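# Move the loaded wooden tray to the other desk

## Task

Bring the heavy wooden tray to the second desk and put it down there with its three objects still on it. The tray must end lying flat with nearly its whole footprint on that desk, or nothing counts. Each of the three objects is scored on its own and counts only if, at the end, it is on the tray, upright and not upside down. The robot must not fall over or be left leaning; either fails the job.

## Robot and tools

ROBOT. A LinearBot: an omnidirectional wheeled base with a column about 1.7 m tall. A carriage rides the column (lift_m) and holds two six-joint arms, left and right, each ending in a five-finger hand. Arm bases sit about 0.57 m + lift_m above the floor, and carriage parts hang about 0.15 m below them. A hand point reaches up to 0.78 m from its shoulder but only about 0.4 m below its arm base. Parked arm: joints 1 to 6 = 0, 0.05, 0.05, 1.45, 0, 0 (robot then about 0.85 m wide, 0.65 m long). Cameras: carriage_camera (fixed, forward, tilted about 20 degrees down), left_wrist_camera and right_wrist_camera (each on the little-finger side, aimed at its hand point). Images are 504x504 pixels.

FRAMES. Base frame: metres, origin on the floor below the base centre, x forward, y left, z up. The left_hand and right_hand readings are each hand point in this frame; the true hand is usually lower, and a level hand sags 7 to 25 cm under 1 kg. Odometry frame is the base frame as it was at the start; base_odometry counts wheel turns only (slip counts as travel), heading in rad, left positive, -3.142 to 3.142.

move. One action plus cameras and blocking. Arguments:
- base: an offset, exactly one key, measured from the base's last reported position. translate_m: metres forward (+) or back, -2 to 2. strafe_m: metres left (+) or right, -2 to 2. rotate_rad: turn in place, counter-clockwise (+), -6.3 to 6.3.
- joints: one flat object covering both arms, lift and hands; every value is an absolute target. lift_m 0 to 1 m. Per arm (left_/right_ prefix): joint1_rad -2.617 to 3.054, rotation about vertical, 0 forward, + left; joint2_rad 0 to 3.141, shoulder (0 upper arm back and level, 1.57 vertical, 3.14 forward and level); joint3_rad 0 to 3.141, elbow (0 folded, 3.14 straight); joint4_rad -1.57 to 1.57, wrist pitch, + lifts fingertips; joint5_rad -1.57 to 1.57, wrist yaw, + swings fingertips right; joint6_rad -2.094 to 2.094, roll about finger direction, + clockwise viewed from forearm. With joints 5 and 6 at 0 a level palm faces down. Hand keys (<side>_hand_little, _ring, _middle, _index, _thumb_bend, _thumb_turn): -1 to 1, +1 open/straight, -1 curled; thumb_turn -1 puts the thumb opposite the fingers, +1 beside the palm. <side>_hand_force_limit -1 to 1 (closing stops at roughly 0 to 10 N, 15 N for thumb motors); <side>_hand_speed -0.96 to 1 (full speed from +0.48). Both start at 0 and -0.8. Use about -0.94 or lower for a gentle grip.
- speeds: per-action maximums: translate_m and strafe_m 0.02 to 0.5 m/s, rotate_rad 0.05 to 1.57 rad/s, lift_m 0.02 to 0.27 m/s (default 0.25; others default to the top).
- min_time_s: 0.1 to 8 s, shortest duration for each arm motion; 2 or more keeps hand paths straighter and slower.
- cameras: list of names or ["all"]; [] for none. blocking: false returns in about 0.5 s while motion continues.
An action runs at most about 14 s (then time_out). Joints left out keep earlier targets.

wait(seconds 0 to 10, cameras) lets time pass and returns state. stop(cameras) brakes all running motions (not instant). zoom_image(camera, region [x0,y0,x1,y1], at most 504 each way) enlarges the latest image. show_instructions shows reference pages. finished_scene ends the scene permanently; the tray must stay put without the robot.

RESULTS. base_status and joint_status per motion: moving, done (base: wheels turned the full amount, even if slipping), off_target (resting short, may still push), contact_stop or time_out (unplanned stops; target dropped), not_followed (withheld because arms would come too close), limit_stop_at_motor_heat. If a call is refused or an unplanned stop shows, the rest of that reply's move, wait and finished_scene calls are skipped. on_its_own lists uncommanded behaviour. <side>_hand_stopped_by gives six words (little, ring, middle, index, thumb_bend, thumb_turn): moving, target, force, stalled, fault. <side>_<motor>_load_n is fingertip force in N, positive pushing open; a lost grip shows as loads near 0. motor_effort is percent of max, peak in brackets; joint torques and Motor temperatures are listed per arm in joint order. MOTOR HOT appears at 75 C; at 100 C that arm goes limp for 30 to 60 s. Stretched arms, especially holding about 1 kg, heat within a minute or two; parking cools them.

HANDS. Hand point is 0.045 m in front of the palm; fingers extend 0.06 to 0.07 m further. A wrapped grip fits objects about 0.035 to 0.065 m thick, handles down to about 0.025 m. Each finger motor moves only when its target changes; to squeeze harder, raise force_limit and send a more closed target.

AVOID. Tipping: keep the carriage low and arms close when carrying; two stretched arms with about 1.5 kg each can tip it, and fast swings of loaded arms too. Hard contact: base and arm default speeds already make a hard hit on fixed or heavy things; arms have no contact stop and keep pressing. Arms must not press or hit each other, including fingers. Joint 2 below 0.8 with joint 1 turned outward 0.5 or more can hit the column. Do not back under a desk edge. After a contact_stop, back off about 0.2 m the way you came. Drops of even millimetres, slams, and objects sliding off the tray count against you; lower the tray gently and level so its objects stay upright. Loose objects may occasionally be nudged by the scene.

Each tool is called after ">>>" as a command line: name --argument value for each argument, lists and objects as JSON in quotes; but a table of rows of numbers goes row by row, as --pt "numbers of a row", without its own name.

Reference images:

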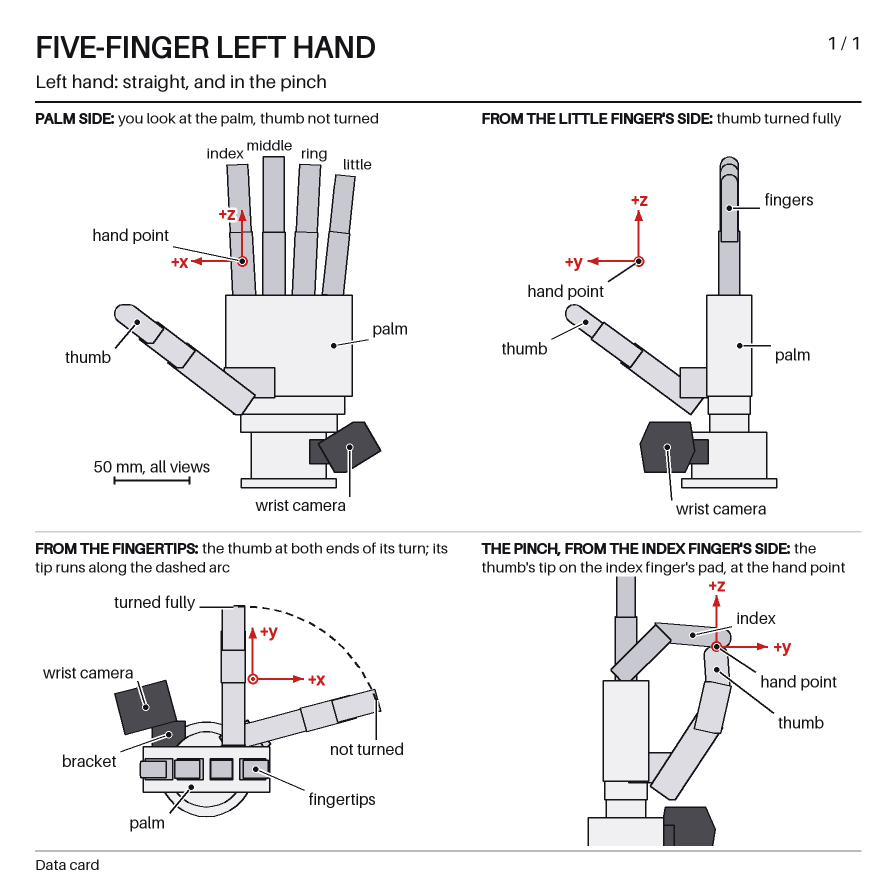

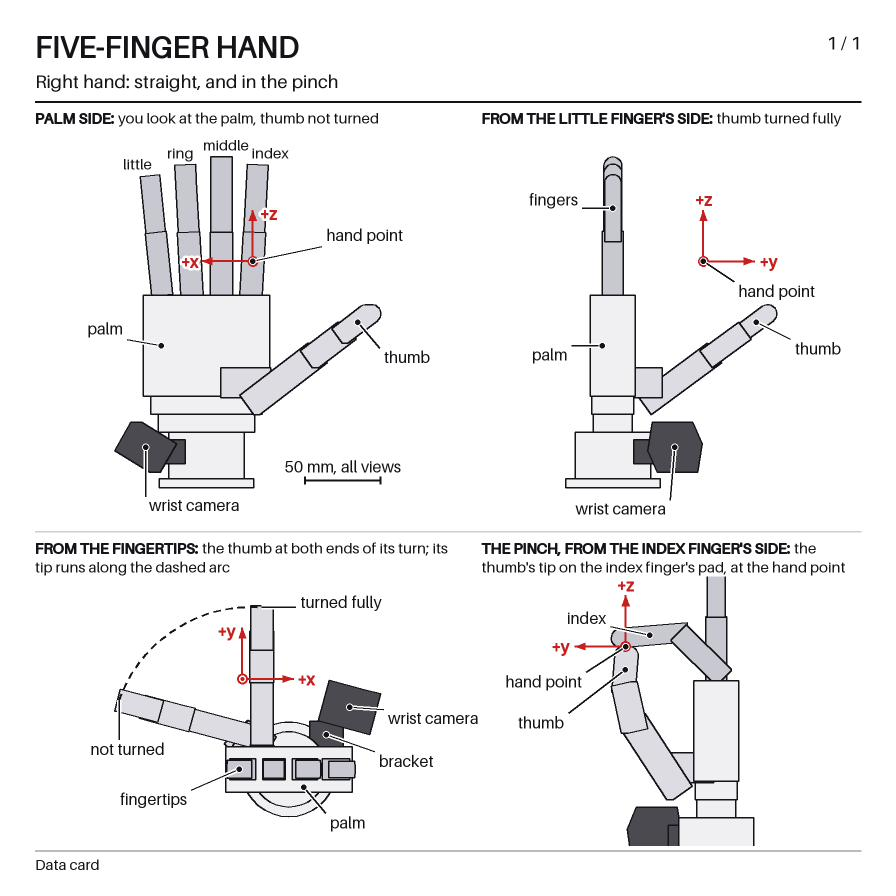

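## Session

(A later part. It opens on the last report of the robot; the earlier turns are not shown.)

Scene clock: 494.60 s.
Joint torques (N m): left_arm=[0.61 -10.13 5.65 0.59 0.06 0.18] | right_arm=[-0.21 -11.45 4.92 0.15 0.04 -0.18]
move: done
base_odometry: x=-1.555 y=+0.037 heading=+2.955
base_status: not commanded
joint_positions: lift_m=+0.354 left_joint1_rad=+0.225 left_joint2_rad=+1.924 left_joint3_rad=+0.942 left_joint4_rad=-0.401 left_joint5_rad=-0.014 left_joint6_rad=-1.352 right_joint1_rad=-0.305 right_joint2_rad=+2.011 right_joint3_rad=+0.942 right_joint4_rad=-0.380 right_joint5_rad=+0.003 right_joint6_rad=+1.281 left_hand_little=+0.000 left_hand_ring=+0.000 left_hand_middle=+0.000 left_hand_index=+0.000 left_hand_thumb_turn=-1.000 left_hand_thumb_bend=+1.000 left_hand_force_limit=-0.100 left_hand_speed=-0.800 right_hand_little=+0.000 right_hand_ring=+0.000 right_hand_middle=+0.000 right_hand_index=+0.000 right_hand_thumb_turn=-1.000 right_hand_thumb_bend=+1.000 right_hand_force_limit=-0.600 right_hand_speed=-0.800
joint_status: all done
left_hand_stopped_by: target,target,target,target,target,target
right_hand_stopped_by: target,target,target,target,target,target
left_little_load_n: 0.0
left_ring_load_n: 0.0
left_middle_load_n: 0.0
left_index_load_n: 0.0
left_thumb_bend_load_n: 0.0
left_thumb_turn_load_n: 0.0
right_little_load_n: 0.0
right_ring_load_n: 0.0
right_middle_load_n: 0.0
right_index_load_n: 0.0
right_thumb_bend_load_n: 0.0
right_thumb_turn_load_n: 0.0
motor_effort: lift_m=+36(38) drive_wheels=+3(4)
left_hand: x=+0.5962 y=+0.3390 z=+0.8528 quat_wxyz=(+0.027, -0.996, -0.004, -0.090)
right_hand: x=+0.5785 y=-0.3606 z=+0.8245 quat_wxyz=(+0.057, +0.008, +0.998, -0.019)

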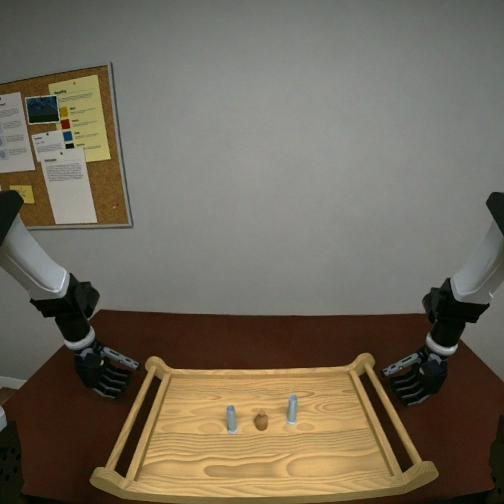

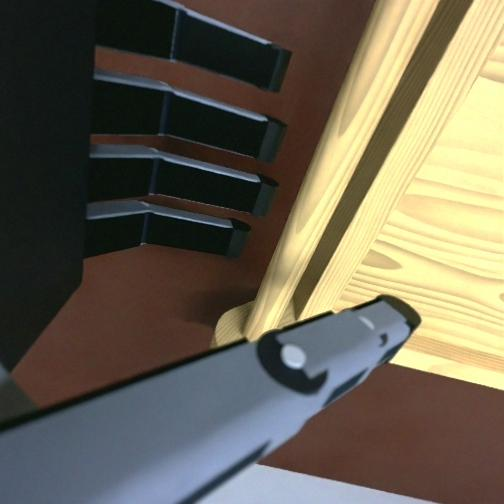

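>>> move --joints '{"lift_m": 0.55}' --speeds '{"lift_m": 0.08}'

>>> move --base '{"translate_m": -0.5}' --speeds '{"translate_m": 0.15}' --cameras '["carriage_camera"]'

>>> zoom_image --camera "carriage_camera" --region '[120, 260, 400, 480]'

Scene clock: 499.83 s.
Joint torques (N m): left_arm=[0.64 -9.72 5.74 0.54 0.06 0.19] | right_arm=[-0.23 -10.7 4.97 0.22 0.03 -0.18]
move: done
base_odometry: x=-1.555 y=+0.037 heading=+2.955
base_status: not commanded
joint_positions: lift_m=+0.550 left_joint1_rad=+0.225 left_joint2_rad=+1.919 left_joint3_rad=+0.942 left_joint4_rad=-0.401 left_joint5_rad=-0.014 left_joint6_rad=-1.352 right_joint1_rad=-0.305 right_joint2_rad=+2.004 right_joint3_rad=+0.942 right_joint4_rad=-0.387 right_joint5_rad=+0.004 right_joint6_rad=+1.281 left_hand_little=+0.000 left_hand_ring=+0.000 left_hand_middle=+0.000 left_hand_index=+0.000 left_hand_thumb_turn=-1.000 left_hand_thumb_bend=+1.000 left_hand_force_limit=-0.100 left_hand_speed=-0.800 right_hand_little=+0.000 right_hand_ring=+0.000 right_hand_middle=+0.000 right_hand_index=+0.000 right_hand_thumb_turn=-1.000 right_hand_thumb_bend=+1.000 right_hand_force_limit=-0.600 right_hand_speed=-0.800
joint_status: all done
left_hand_stopped_by: target,target,target,target,target,target
right_hand_stopped_by: target,target,target,target,target,target
left_little_load_n: 0.0
left_ring_load_n: 0.0
left_middle_load_n: 0.0
left_index_load_n: 0.0
left_thumb_bend_load_n: 0.0
left_thumb_turn_load_n: 0.0
right_little_load_n: 0.0
right_ring_load_n: 0.0
right_middle_load_n: 0.0
right_index_load_n: 0.0
right_thumb_bend_load_n: 0.0
right_thumb_turn_load_n: 0.0
motor_effort: lift_m=+34(41) drive_wheels=+3(5)
left_hand: x=+0.5969 y=+0.3392 z=+1.0505 quat_wxyz=(+0.028, -0.995, -0.004, -0.092)
right_hand: x=+0.5782 y=-0.3606 z=+1.0228 quat_wxyz=(+0.058, +0.008, +0.998, -0.020)
pictures: none

Scene clock: 504.07 s.
Joint torques (N m): left_arm=[0.55 -9.55 5.79 0.62 0.05 0.2] | right_arm=[-0.08 -10.73 4.93 0.24 0.03 -0.18]
move: done
base_odometry: x=-1.064 y=-0.056 heading=+2.955
base_status: done
joint_positions: lift_m=+0.550 left_joint1_rad=+0.226 left_joint2_rad=+1.919 left_joint3_rad=+0.942 left_joint4_rad=-0.400 left_joint5_rad=-0.013 left_joint6_rad=-1.352 right_joint1_rad=-0.306 right_joint2_rad=+2.004 right_joint3_rad=+0.942 right_joint4_rad=-0.389 right_joint5_rad=+0.005 right_joint6_rad=+1.281 left_hand_little=+0.000 left_hand_ring=+0.000 left_hand_middle=+0.000 left_hand_index=+0.000 left_hand_thumb_turn=-1.000 left_hand_thumb_bend=+1.000 left_hand_force_limit=-0.100 left_hand_speed=-0.800 right_hand_little=+0.000 right_hand_ring=+0.000 right_hand_middle=+0.000 right_hand_index=+0.000 right_hand_thumb_turn=-1.000 right_hand_thumb_bend=+1.000 right_hand_force_limit=-0.600 right_hand_speed=-0.800
joint_status: not commanded
left_hand_stopped_by: target,target,target,target,target,target
right_hand_stopped_by: target,target,target,target,target,target
left_little_load_n: 0.0
left_ring_load_n: 0.0
left_middle_load_n: 0.0
left_index_load_n: 0.0
left_thumb_bend_load_n: 0.0
left_thumb_turn_load_n: 0.0
right_little_load_n: 0.0
right_ring_load_n: 0.0
right_middle_load_n: 0.0
right_index_load_n: 0.0
right_thumb_bend_load_n: 0.0
right_thumb_turn_load_n: 0.0
motor_effort: lift_m=+31(37) drive_wheels=-2(11)
left_hand: x=+0.5971 y=+0.3395 z=+1.0506 quat_wxyz=(+0.028, -0.995, -0.004, -0.092)
right_hand: x=+0.5777 y=-0.3609 z=+1.0226 quat_wxyz=(+0.057, +0.008, +0.998, -0.020)

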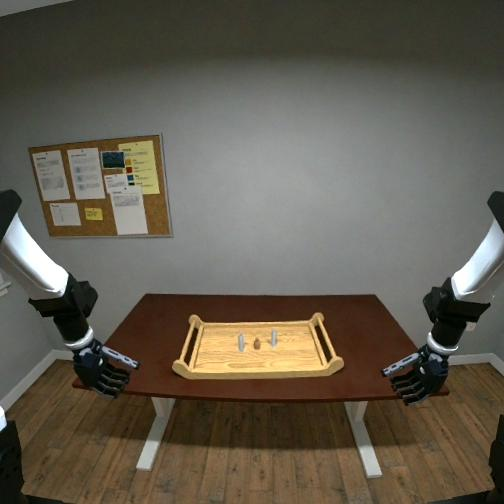

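Scaled by 1.800 from the camera's image (finer frame: 720x720).

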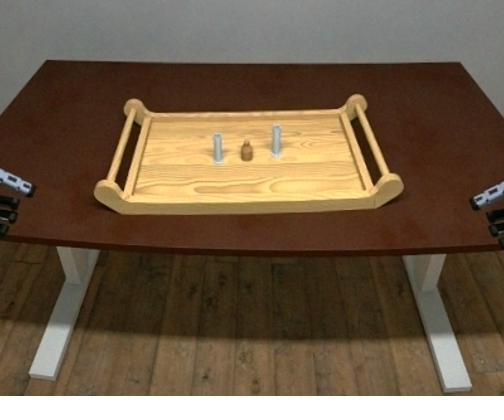

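>>> zoom_image --camera "carriage_camera" --region '[165, 300, 350, 390]'

Scaled by 2.724 from the camera's image (finer frame: 720x720).

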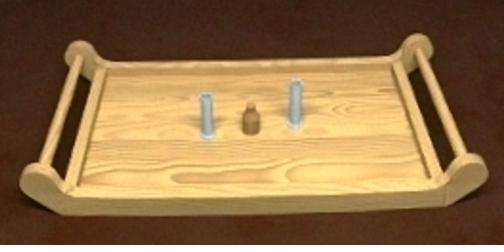

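>>> finished_scene

The scene is finished: the task was done.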